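## Task

Grasp the bottle whose cap is blue and raise it by more than half of its own height, keeping it upright and held up until the end. Other bottles may be nudged aside, but every one of them has to be standing upright at the end.

## Robot and tools

Robot: one arm with a two-finger gripper, mounted on a base sitting at (0, 0, +0.073) m in the scene frame and tilted slightly (quat_wxyz +0.999, +0.012, +0.028, -0.045); true up in the base frame is (-0.058, +0.021, +0.998). Joints from base outward: waist, shoulder, elbow (straight at 2.901 rad), wrist pitch, wrist yaw, wrist roll, then the gripper. A camera stand stands next to the table. Cameras: cam_high (fixed, looking down at the table) and cam_wrist (on the hand), both 504x504; calibration numbers are given in base-frame coordinates and may be off by a few mm or a degree or two.

Frames: all reported hand poses, targets and camera poses are in the arm's base frame. Scene frame: origin on the table below the base, +z up, +y to the left when facing +x. The gripper's fingers point along its own +z and spread along its own y. end_effector_position is the point between the pads, about 1 cm short of the tips; printed pose can be off by a few cm, more at long reach.

The 7-number row (shared by execute_actions and move), one list for the single arm: dx, dy, dz, rx, ry, rz, opening, each in [-1, 1]. The first six are an offset, not a pose: a displacement from the current Hand target along the base frame's axes, with 1.0 = 0.6 m for dx/dy/dz and 1.0 = 180 degrees for the rotation vector rx/ry/rz (rotation is about the Hand target's position). A translation longer than 1.0 may be scaled down. Because every call starts from the Hand target at that moment, sending the same offset twice moves twice. opening is absolute: +1 fully open (0.094 m), -1 closed.

execute_actions(actions, cameras): actions is a list of actions; each action is up to 15 rows, one per 1/30 s step, and if shorter its last row is held to fill 15 steps. Every row in an action is measured from the Hand target at the start of that action, not from the row before. An empty actions list returns state plus all images. cameras: names, ["all"], or []; an unknown name invalidates the call.

move(target, speed, blend, opening_speed, grip_force, blocking, cameras): straight-line path toward target, which is one row or a list of up to 15 rows, every row an offset from the same starting Hand target. speed in m/s, 0.002 to 2.9 (default 0.25), turn rate capped at twice that in rad/s; one value or one per target. blend in metres rounds corners at intermediate targets (0 = stop at each). opening_speed: rate of the opening command per second on the -1..+1 scale, at least 0.2; use it to close gently. grip_force: newtons per pad, 10 to 50, persists until changed; lower values close slowly. blocking=false returns after about 0.5 s while the motion continues. The path ignores obstacles; the hand lags and can overshoot, worse when fast or with the arm nearly straight. Avoid paths close to the base (they can flip the shoulder posture). The result adds a move: line, e.g. done (rest within 10 mm and 2 degrees), off_target, moving, held (a check stopped it) or fault, plus which limits acted (paced = pose clipped, held = steps withheld). Neither done nor off_target proves there is or is not contact.

wait(seconds 0 to 10): lets the scene run holding the last command; a running move continues. stop(): brakes a running move, needing some distance. zoom_image(camera, region=[x0,y0,x1,y1] pixels, at most 504 per side) enlarges part of the latest image of cam_high or cam_wrist. finished_scene(scene): ends the current scene, giving its number; call nothing else after it in that reply.

Result lines: end_effector_position (m) and end_effector_quat_wxyz in the base frame; Hand target (the commanded pose after clipping, which the next offsets start from); Tool commands; grip_measured (finger opening on the command scale, reading up to 2.5 mm wide when empty and a few mm narrower than a hard part when squeezing); Joint positions (last entry is opening in metres); Joint velocities (may say within noise); joint torques (whole drive output including gravity, positive toward larger joint values, first three wrap at ±28 N m); step readings of position for plain action calls.

Controller behaviour: commanded orientation is clipped to within 40 degrees of the measured one each step. Friction and load can leave the hand a few cm short; resend the missing offset or an all-zero action. To stop pressing on something, command back past the current hand position. To keep the gripper unchanged, repeat its present opening value (0 means half open, not no change). Full squeeze is roughly 50 to 64 N per pad; to release, command well above grip_measured.

Avoid: knocking bottles over or off the table, dropping or releasing a moving bottle, fast or deep contacts (speed and overshoot past contact raise force), hitting the table, stand or base, and long stretched or unreachable holds that heat motors (MOTOR HOT at 75 °C, fold-up fault at 90 °C, collapse at 100 °C).

Each tool is called after "Emit:" in YAML: its name, and indented under it one key for each argument.

## Session

Emit:
execute_actions:
  actions: []

Scene clock: 0.00 s.
end_effector_position=(+0.3915, +0.0518, +0.2114) grip_measured=+1.000 end_effector_quat_wxyz=(+0.575, -0.027, +0.815, +0.076)
Joint positions: [0.102 1.162 0.653 0.174 -0.058 0.079 0.094]
Joint velocities: within noise
Joint torques (N m): no reading
Heat: 28 °C.
Hand target: +0.3929, +0.0523, +0.2244; +0.588, -0.028, +0.805, +0.077
Tool commands: gripper/opening=+1.0
camera_calibration:
cam_wrist: T_world_to_cam=[[0.11888, -0.987904, -0.0995704, 0.0245448], [-0.815105, -0.0398354, -0.577942, 0.449649], [0.566985, 0.149866, -0.809981, 0.0638982], [0, 0, 0, 1]] pos_world=[0.327364, 0.0325837, 0.314072]

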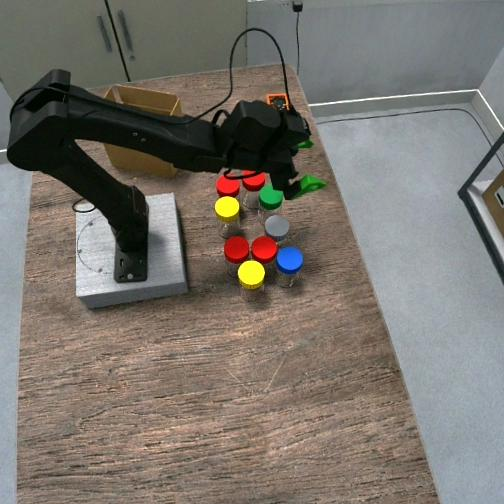

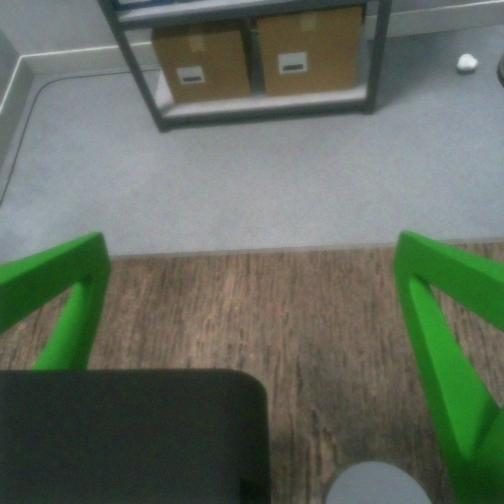

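Emit:
zoom_image:
  camera: "cam_high"
  region: [190, 150, 350, 310]

Scaled by 3.150 from the camera's 504x504 image, which has a finer 720x720 frame.

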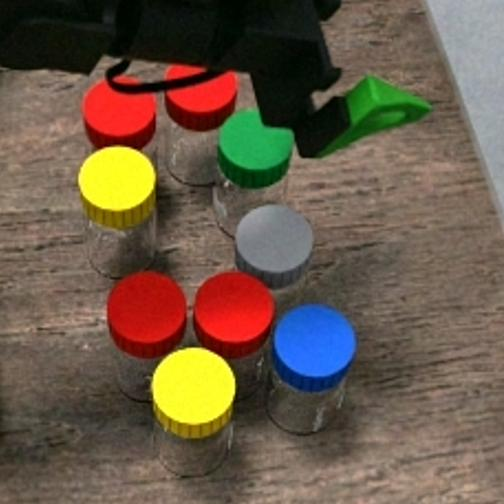

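Emit:
move:
  target: [-0.0757, -0.254, -0.124, 0.0826, 0.3837, -0.201, 1]
  speed: 0.4
  cameras: ["all"]

Scene clock: 78.70 s.
end_effector_position=(+0.3453, -0.0963, +0.1428) grip_measured=+1.000 end_effector_quat_wxyz=(+0.027, +0.321, +0.947, +0.004)
Joint positions: [-0.277 1.854 1.696 -1.359 -0.005 0.377 0.094]
Joint torques (N m): [-0.29 -10.28 8.28 -0.2 0.05 0.06]
Heat: 30 °C.
Hand target: +0.3473, -0.1001, +0.1498; +0.031, +0.326, +0.945, +0.000
Off the commanded pose: 0.008 m, 1 deg.
move: done
camera_calibration:
cam_wrist: T_world_to_cam=[[-0.616178, -0.787438, -0.0162849, 0.138076], [-0.670286, 0.513424, 0.535828, 0.210602], [-0.41357, 0.341081, -0.84417, 0.41861], [0, 0, 0, 1]] pos_world=[0.399368, -0.142182, 0.24278]

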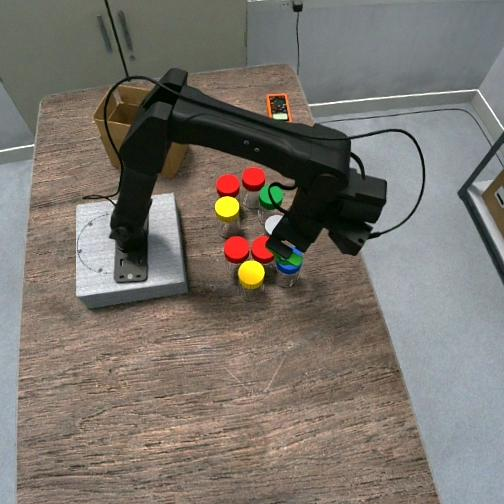

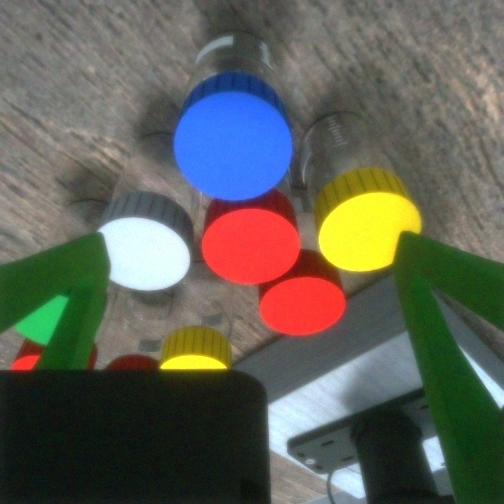

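Emit:
move:
  target:
    - [0.0242, -0.0042, -0.08, 0,0,0, 0.83]
    - [0.0262, -0.0062, -0.1613, 0,0,0,0.83]
  speed: 0.15
  blend: 0.01
  cameras: ["all"]

Scene clock: 106.23 s.
end_effector_position=(+0.3647, -0.1018, +0.0568) grip_measured=+0.832 end_effector_quat_wxyz=(+0.033, +0.323, +0.946, +0.004)
Joint positions: [-0.277 1.946 1.475 -1.034 -0.005 0.38 0.086]
Joint torques (N m): [-0.14 -11.22 4.53 0.02 0.07 0.07]
Heat: 30 °C.
Hand target: +0.3632, -0.1039, +0.0532; +0.031, +0.326, +0.945, +0.000
Off the commanded pose: 0.005 m, 1 deg.
move: done
camera_calibration:
cam_wrist: T_world_to_cam=[[-0.618652, -0.785381, -0.0211115, 0.145701], [-0.674764, 0.51737, 0.526329, 0.275194], [-0.402446, 0.33986, -0.850019, 0.352037], [0, 0, 0, 1]] pos_world=[0.417506, -0.14759, 0.157472]

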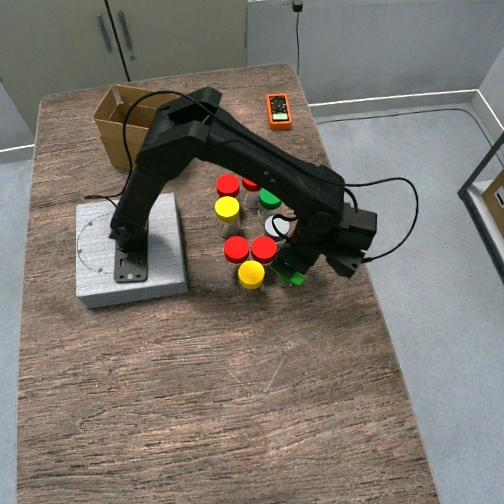

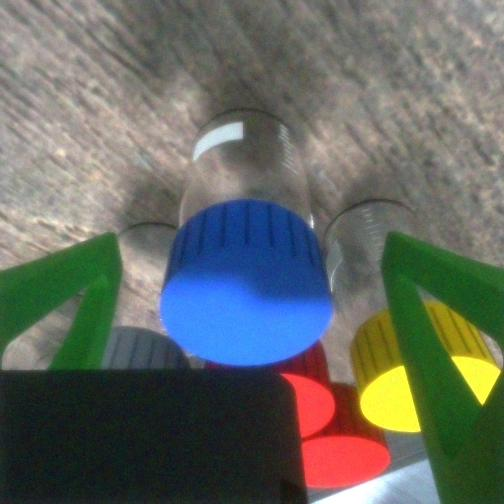

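Emit:
move:
  target:
    - [-0.0078, 0.0063, -0.028, 0,0,0, 0.83]
    - [-0.0078, 0.0063, -0.028, 0,0,0, 0.0]
    - [-0.0165, 0.0095, 0.142, 0,0,0,0.0]
  speed: [0.1, 0.1, 0.12]
  opening_speed: 0.8
  cameras: ["all"]

Scene clock: 125.93 s.
end_effector_position=(+0.3514, -0.0983, +0.1141) grip_measured=+0.155 end_effector_quat_wxyz=(+0.007, +0.326, +0.945, +0.002)
Joint positions: [-0.277 1.917 1.667 -1.308 -0.004 0.387 0.054]
Joint torques (N m): [0.54 -15.42 8.32 -0.4 0.06 0.07]
Heat: 30 °C.
Hand target: +0.3532, -0.0982, +0.1384; +0.031, +0.326, +0.945, +0.000
Off the commanded pose: 0.024 m, 3 deg.
move: off_target
camera_calibration:
cam_wrist: T_world_to_cam=[[-0.624641, -0.780912, 0.000476802, 0.141444], [-0.643069, 0.514729, 0.567025, 0.218215], [-0.443041, 0.35388, -0.823701, 0.406838], [0, 0, 0, 1]] pos_world=[0.408925, -0.145838, 0.211312]

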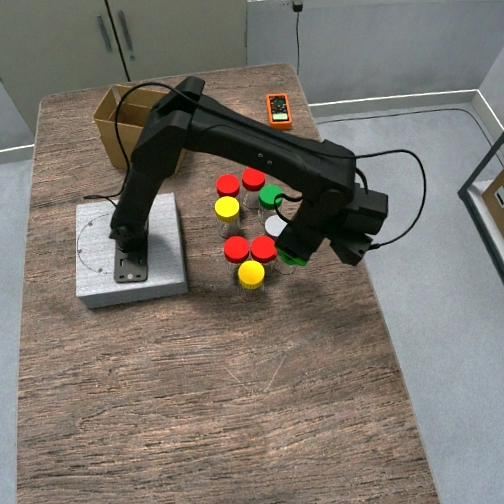

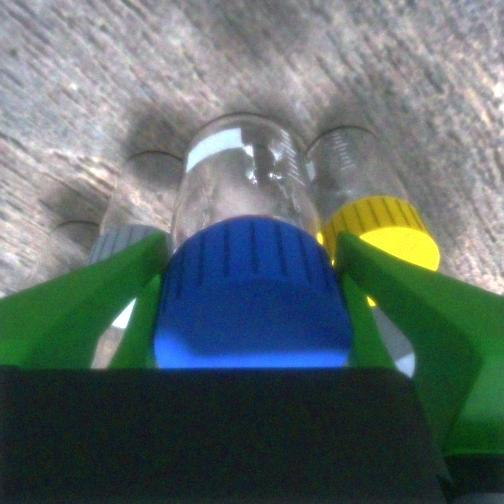

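Emit:
move:
  target: [-0.003, 0.001, 0.06, 0,0.008,0, 0.0]
  speed: 0.12
  cameras: ["all"]

Scene clock: 132.97 s.
end_effector_position=(+0.3506, -0.0985, +0.1651) grip_measured=+0.155 end_effector_quat_wxyz=(+0.015, +0.327, +0.945, +0.001)
Joint positions: [-0.277 1.917 1.87 -1.495 0 0.39 0.054]
Joint torques (N m): [0.76 -11.33 8.36 -0.35 0.07 0.08]
Heat: 30 °C.
Hand target: +0.3515, -0.0975, +0.1744; +0.019, +0.326, +0.945, -0.004
Off the commanded pose: 0.009 m, 1 deg.
move: done
camera_calibration:
cam_wrist: T_world_to_cam=[[-0.626197, -0.779661, -0.00230682, 0.141931], [-0.650109, 0.520507, 0.553563, 0.194123], [-0.430391, 0.348139, -0.832804, 0.445164], [0, 0, 0, 1]] pos_world=[0.406672, -0.145363, 0.263603]

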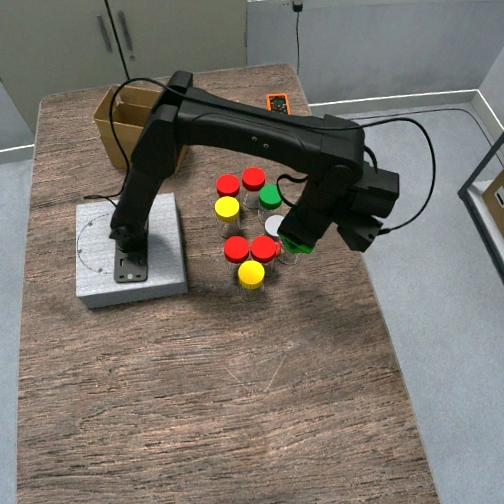

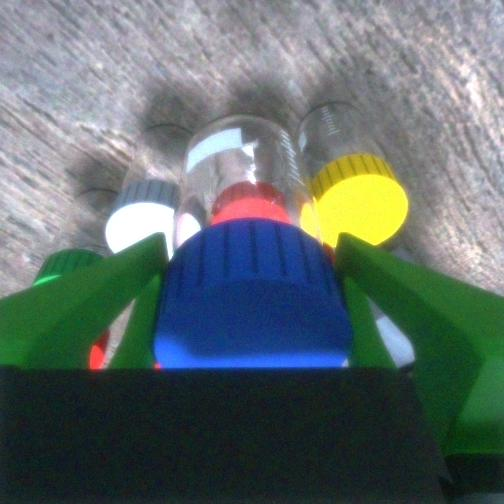

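Lifted well clear.

Emit:
finished_scene:
  scene: 2

The scene is finished: the task was done.


## Next scene

The same job, from a new start.

Emit:
execute_actions:
  actions: []

Emit:
zoom_image:
  camera: "cam_high"
  region: [190, 150, 350, 310]

Scene clock: 0.00 s.
end_effector_position=(+0.3987, -0.0122, +0.1253) grip_measured=+1.000 end_effector_quat_wxyz=(+0.623, +0.044, +0.780, -0.038)
Joint positions: [0.033 1.508 0.344 0.939 0.146 0.029 0.094]
Joint velocities: within noise
Joint torques (N m): no reading
Heat: 26 °C.
Hand target: +0.4012, -0.0122, +0.1348; +0.634, +0.045, +0.771, -0.037
Tool commands: gripper/opening=+1.0
camera_calibration:
cam_wrist: T_world_to_cam=[[-0.127061, -0.991887, -0.00394063, 0.0378403], [-0.735855, 0.0969256, -0.670167, 0.384858], [0.665112, -0.0822523, -0.7422, -0.0506944], [0, 0, 0, 1]] pos_world=[0.321725, -0.00393906, 0.220443]

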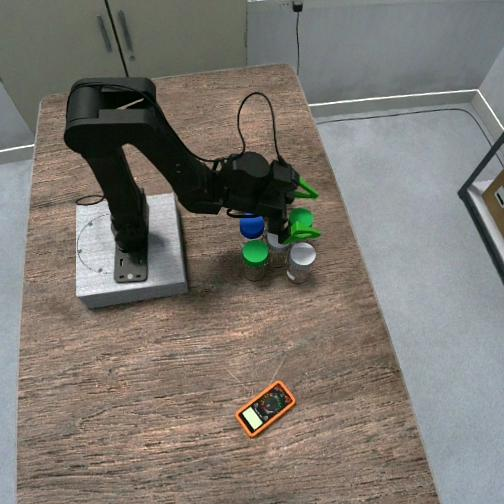

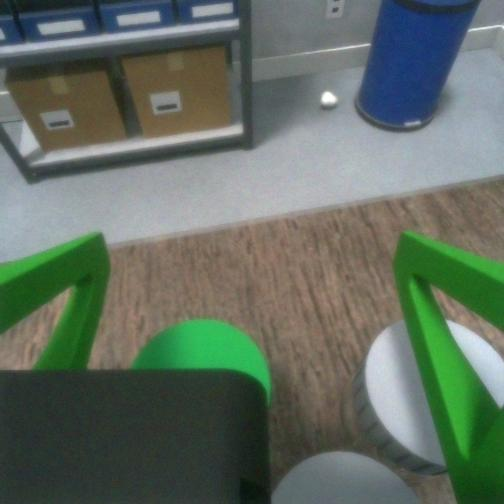

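Scaled by 3.150 from the camera's 504x504 image, which has a finer 720x720 frame.

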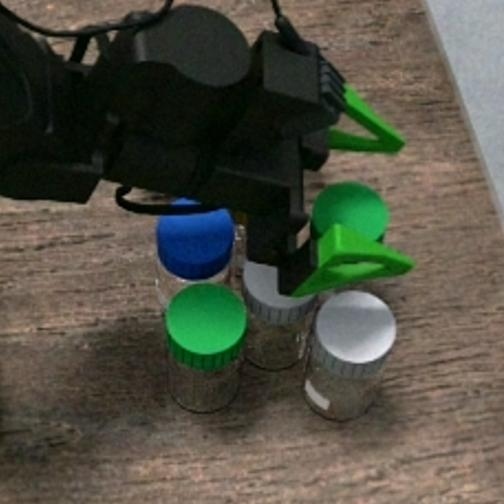

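Emit:
move:
  target: [-0.202, 0, 0.07, 0.0188, 0.4187, 0.027, 1]
  speed: 0.4
  cameras: ["all"]

Emit:
zoom_image:
  camera: "cam_high"
  region: [190, 150, 350, 310]

Scene clock: 27.43 s.
end_effector_position=(+0.2773, -0.0118, +0.1690) grip_measured=+1.000 end_effector_quat_wxyz=(+0.025, -0.001, +1.000, -0.016)
Joint positions: [-0.027 1.553 1.458 -1.424 0.03 -0.03 0.094]
Joint torques (N m): [-0.5 -6.99 8.29 -0.23 -0.11 0]
Heat: 28 °C.
Hand target: +0.2799, -0.0122, +0.1768; +0.030, +0.000, +0.999, -0.011
Off the commanded pose: 0.008 m, 1 deg.
move: done
camera_calibration:
cam_wrist: T_world_to_cam=[[-0.00865119, -0.999166, 0.0399176, -0.0173043], [-0.845523, 0.0286215, 0.533171, 0.150966], [-0.533868, -0.0291387, -0.845065, 0.412929], [0, 0, 0, 1]] pos_world=[0.347945, -0.00957855, 0.269152]

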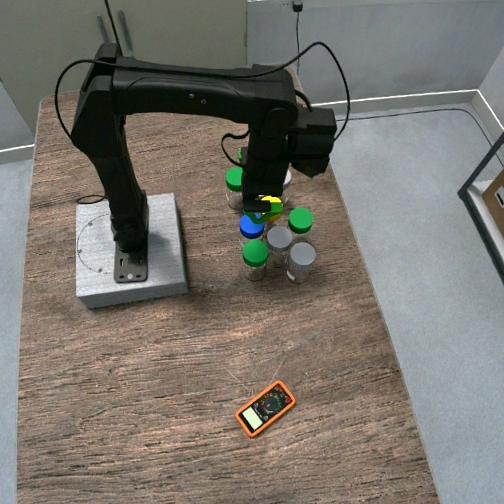

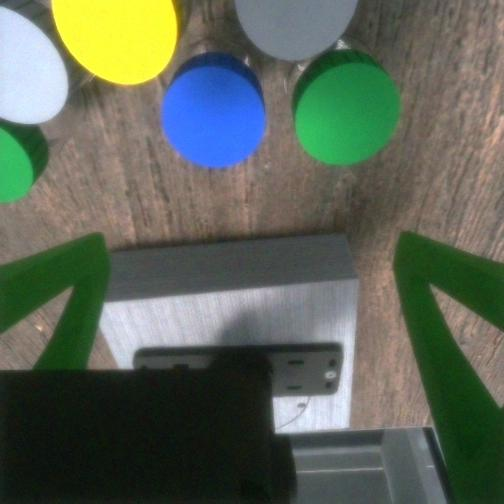

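Scaled by 3.150 from the camera's 504x504 image, which has a finer 720x720 frame.

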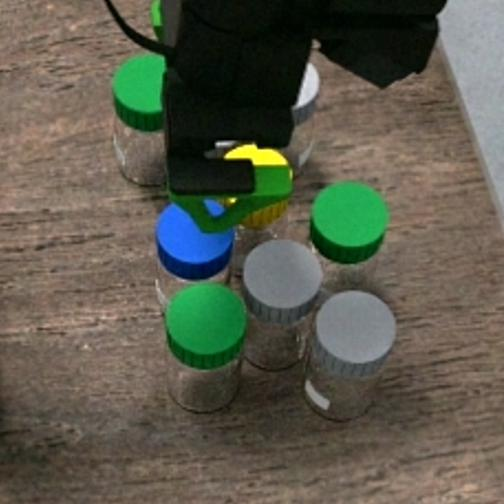

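Emit:
move:
  target: [0.021, 0.0212, -0.106, 0.027, -0.0095, -0.455, 0.8]
  speed: 0.4
  cameras: ["all"]

Scene clock: 58.30 s.
end_effector_position=(+0.2955, -0.0018, +0.1186) grip_measured=+0.802 end_effector_quat_wxyz=(+0.035, +0.657, +0.753, +0.017)
Joint positions: [0.003 1.589 1.293 -1.199 0.02 1.437 0.085]
Joint torques (N m): [0.84 -7.41 4.26 -0.01 0 0.08]
Heat: 29 °C.
Hand target: +0.2926, +0.0005, +0.1131; +0.029, +0.656, +0.754, +0.011
Off the commanded pose: 0.007 m, 1 deg.
move: done
camera_calibration:
cam_wrist: T_world_to_cam=[[-0.990031, -0.125758, -0.0634357, 0.298623], [-0.139817, 0.822969, 0.550612, -0.0162883], [-0.0170382, 0.553993, -0.832347, 0.227214], [0, 0, 0, 1]] pos_world=[0.29724, -0.0749161, 0.217033]

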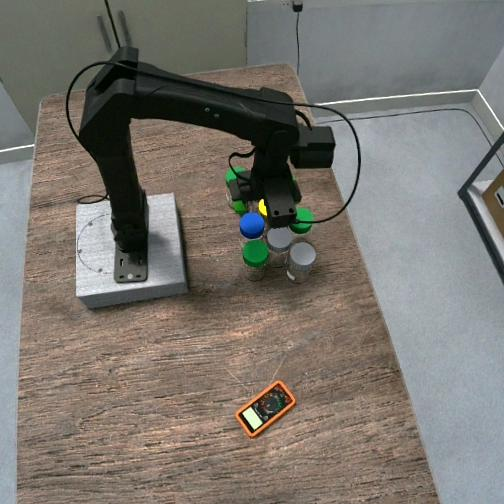

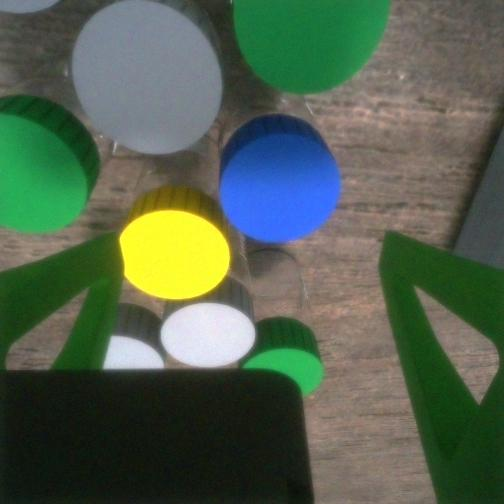

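Emit:
move:
  target:
    - [-0.0093, 0.0017, -0.05, 0,0,0, 0.65]
    - [-0.0093, 0.0017, -0.1335, 0,0,0, 0.65]
    - [-0.0093, 0.0017, -0.1335, 0,0,0, 0.0]
    - [-0.021, 0.006, 0.075, 0,0.008,0,0.0]
  speed: [0.15, 0.12, 0.12, 0.14]
  blend: [0.01,0,0,0]
  opening_speed: 0.8
  cameras: ["all"]

Scene clock: 85.60 s.
end_effector_position=(+0.2812, +0.0019, +0.1413) grip_measured=+0.157 end_effector_quat_wxyz=(+0.008, +0.657, +0.753, -0.006)
Joint positions: [0.016 1.602 1.399 -1.363 0.02 1.451 0.054]
Joint torques (N m): [0.83 -10.76 8.08 -0.48 -0.02 0.09]
Heat: 27 °C.
Hand target: +0.2799, +0.0042, +0.1582; +0.020, +0.656, +0.754, +0.003
Off the commanded pose: 0.017 m, 2 deg.
move: off_target
camera_calibration:
cam_wrist: T_world_to_cam=[[-0.992078, -0.125428, 0.00707185, 0.277062], [-0.100048, 0.822867, 0.559358, -0.0461679], [-0.0759784, 0.554219, -0.828896, 0.259927], [0, 0, 0, 1]] pos_world=[0.289997, -0.0713148, 0.239317]

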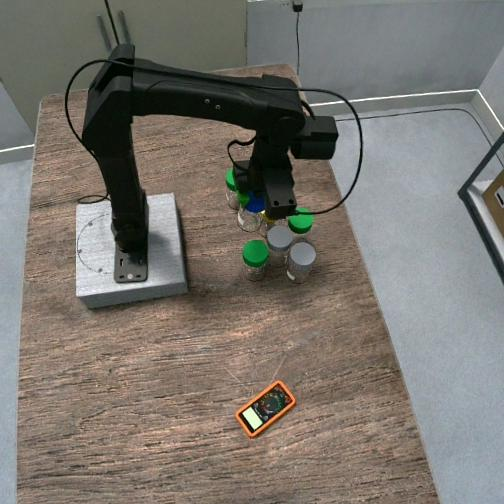

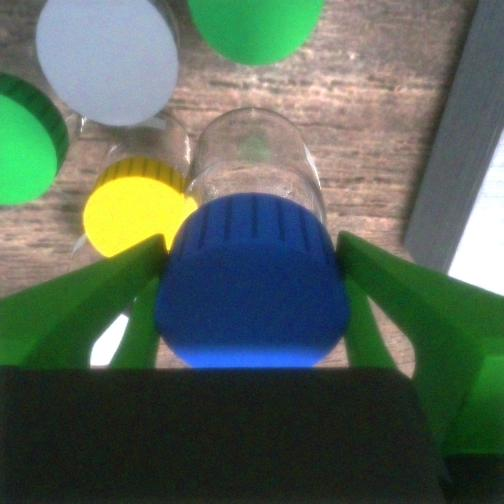

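Emit:
finished_scene:
  scene: 3

The scene is finished: the task was done.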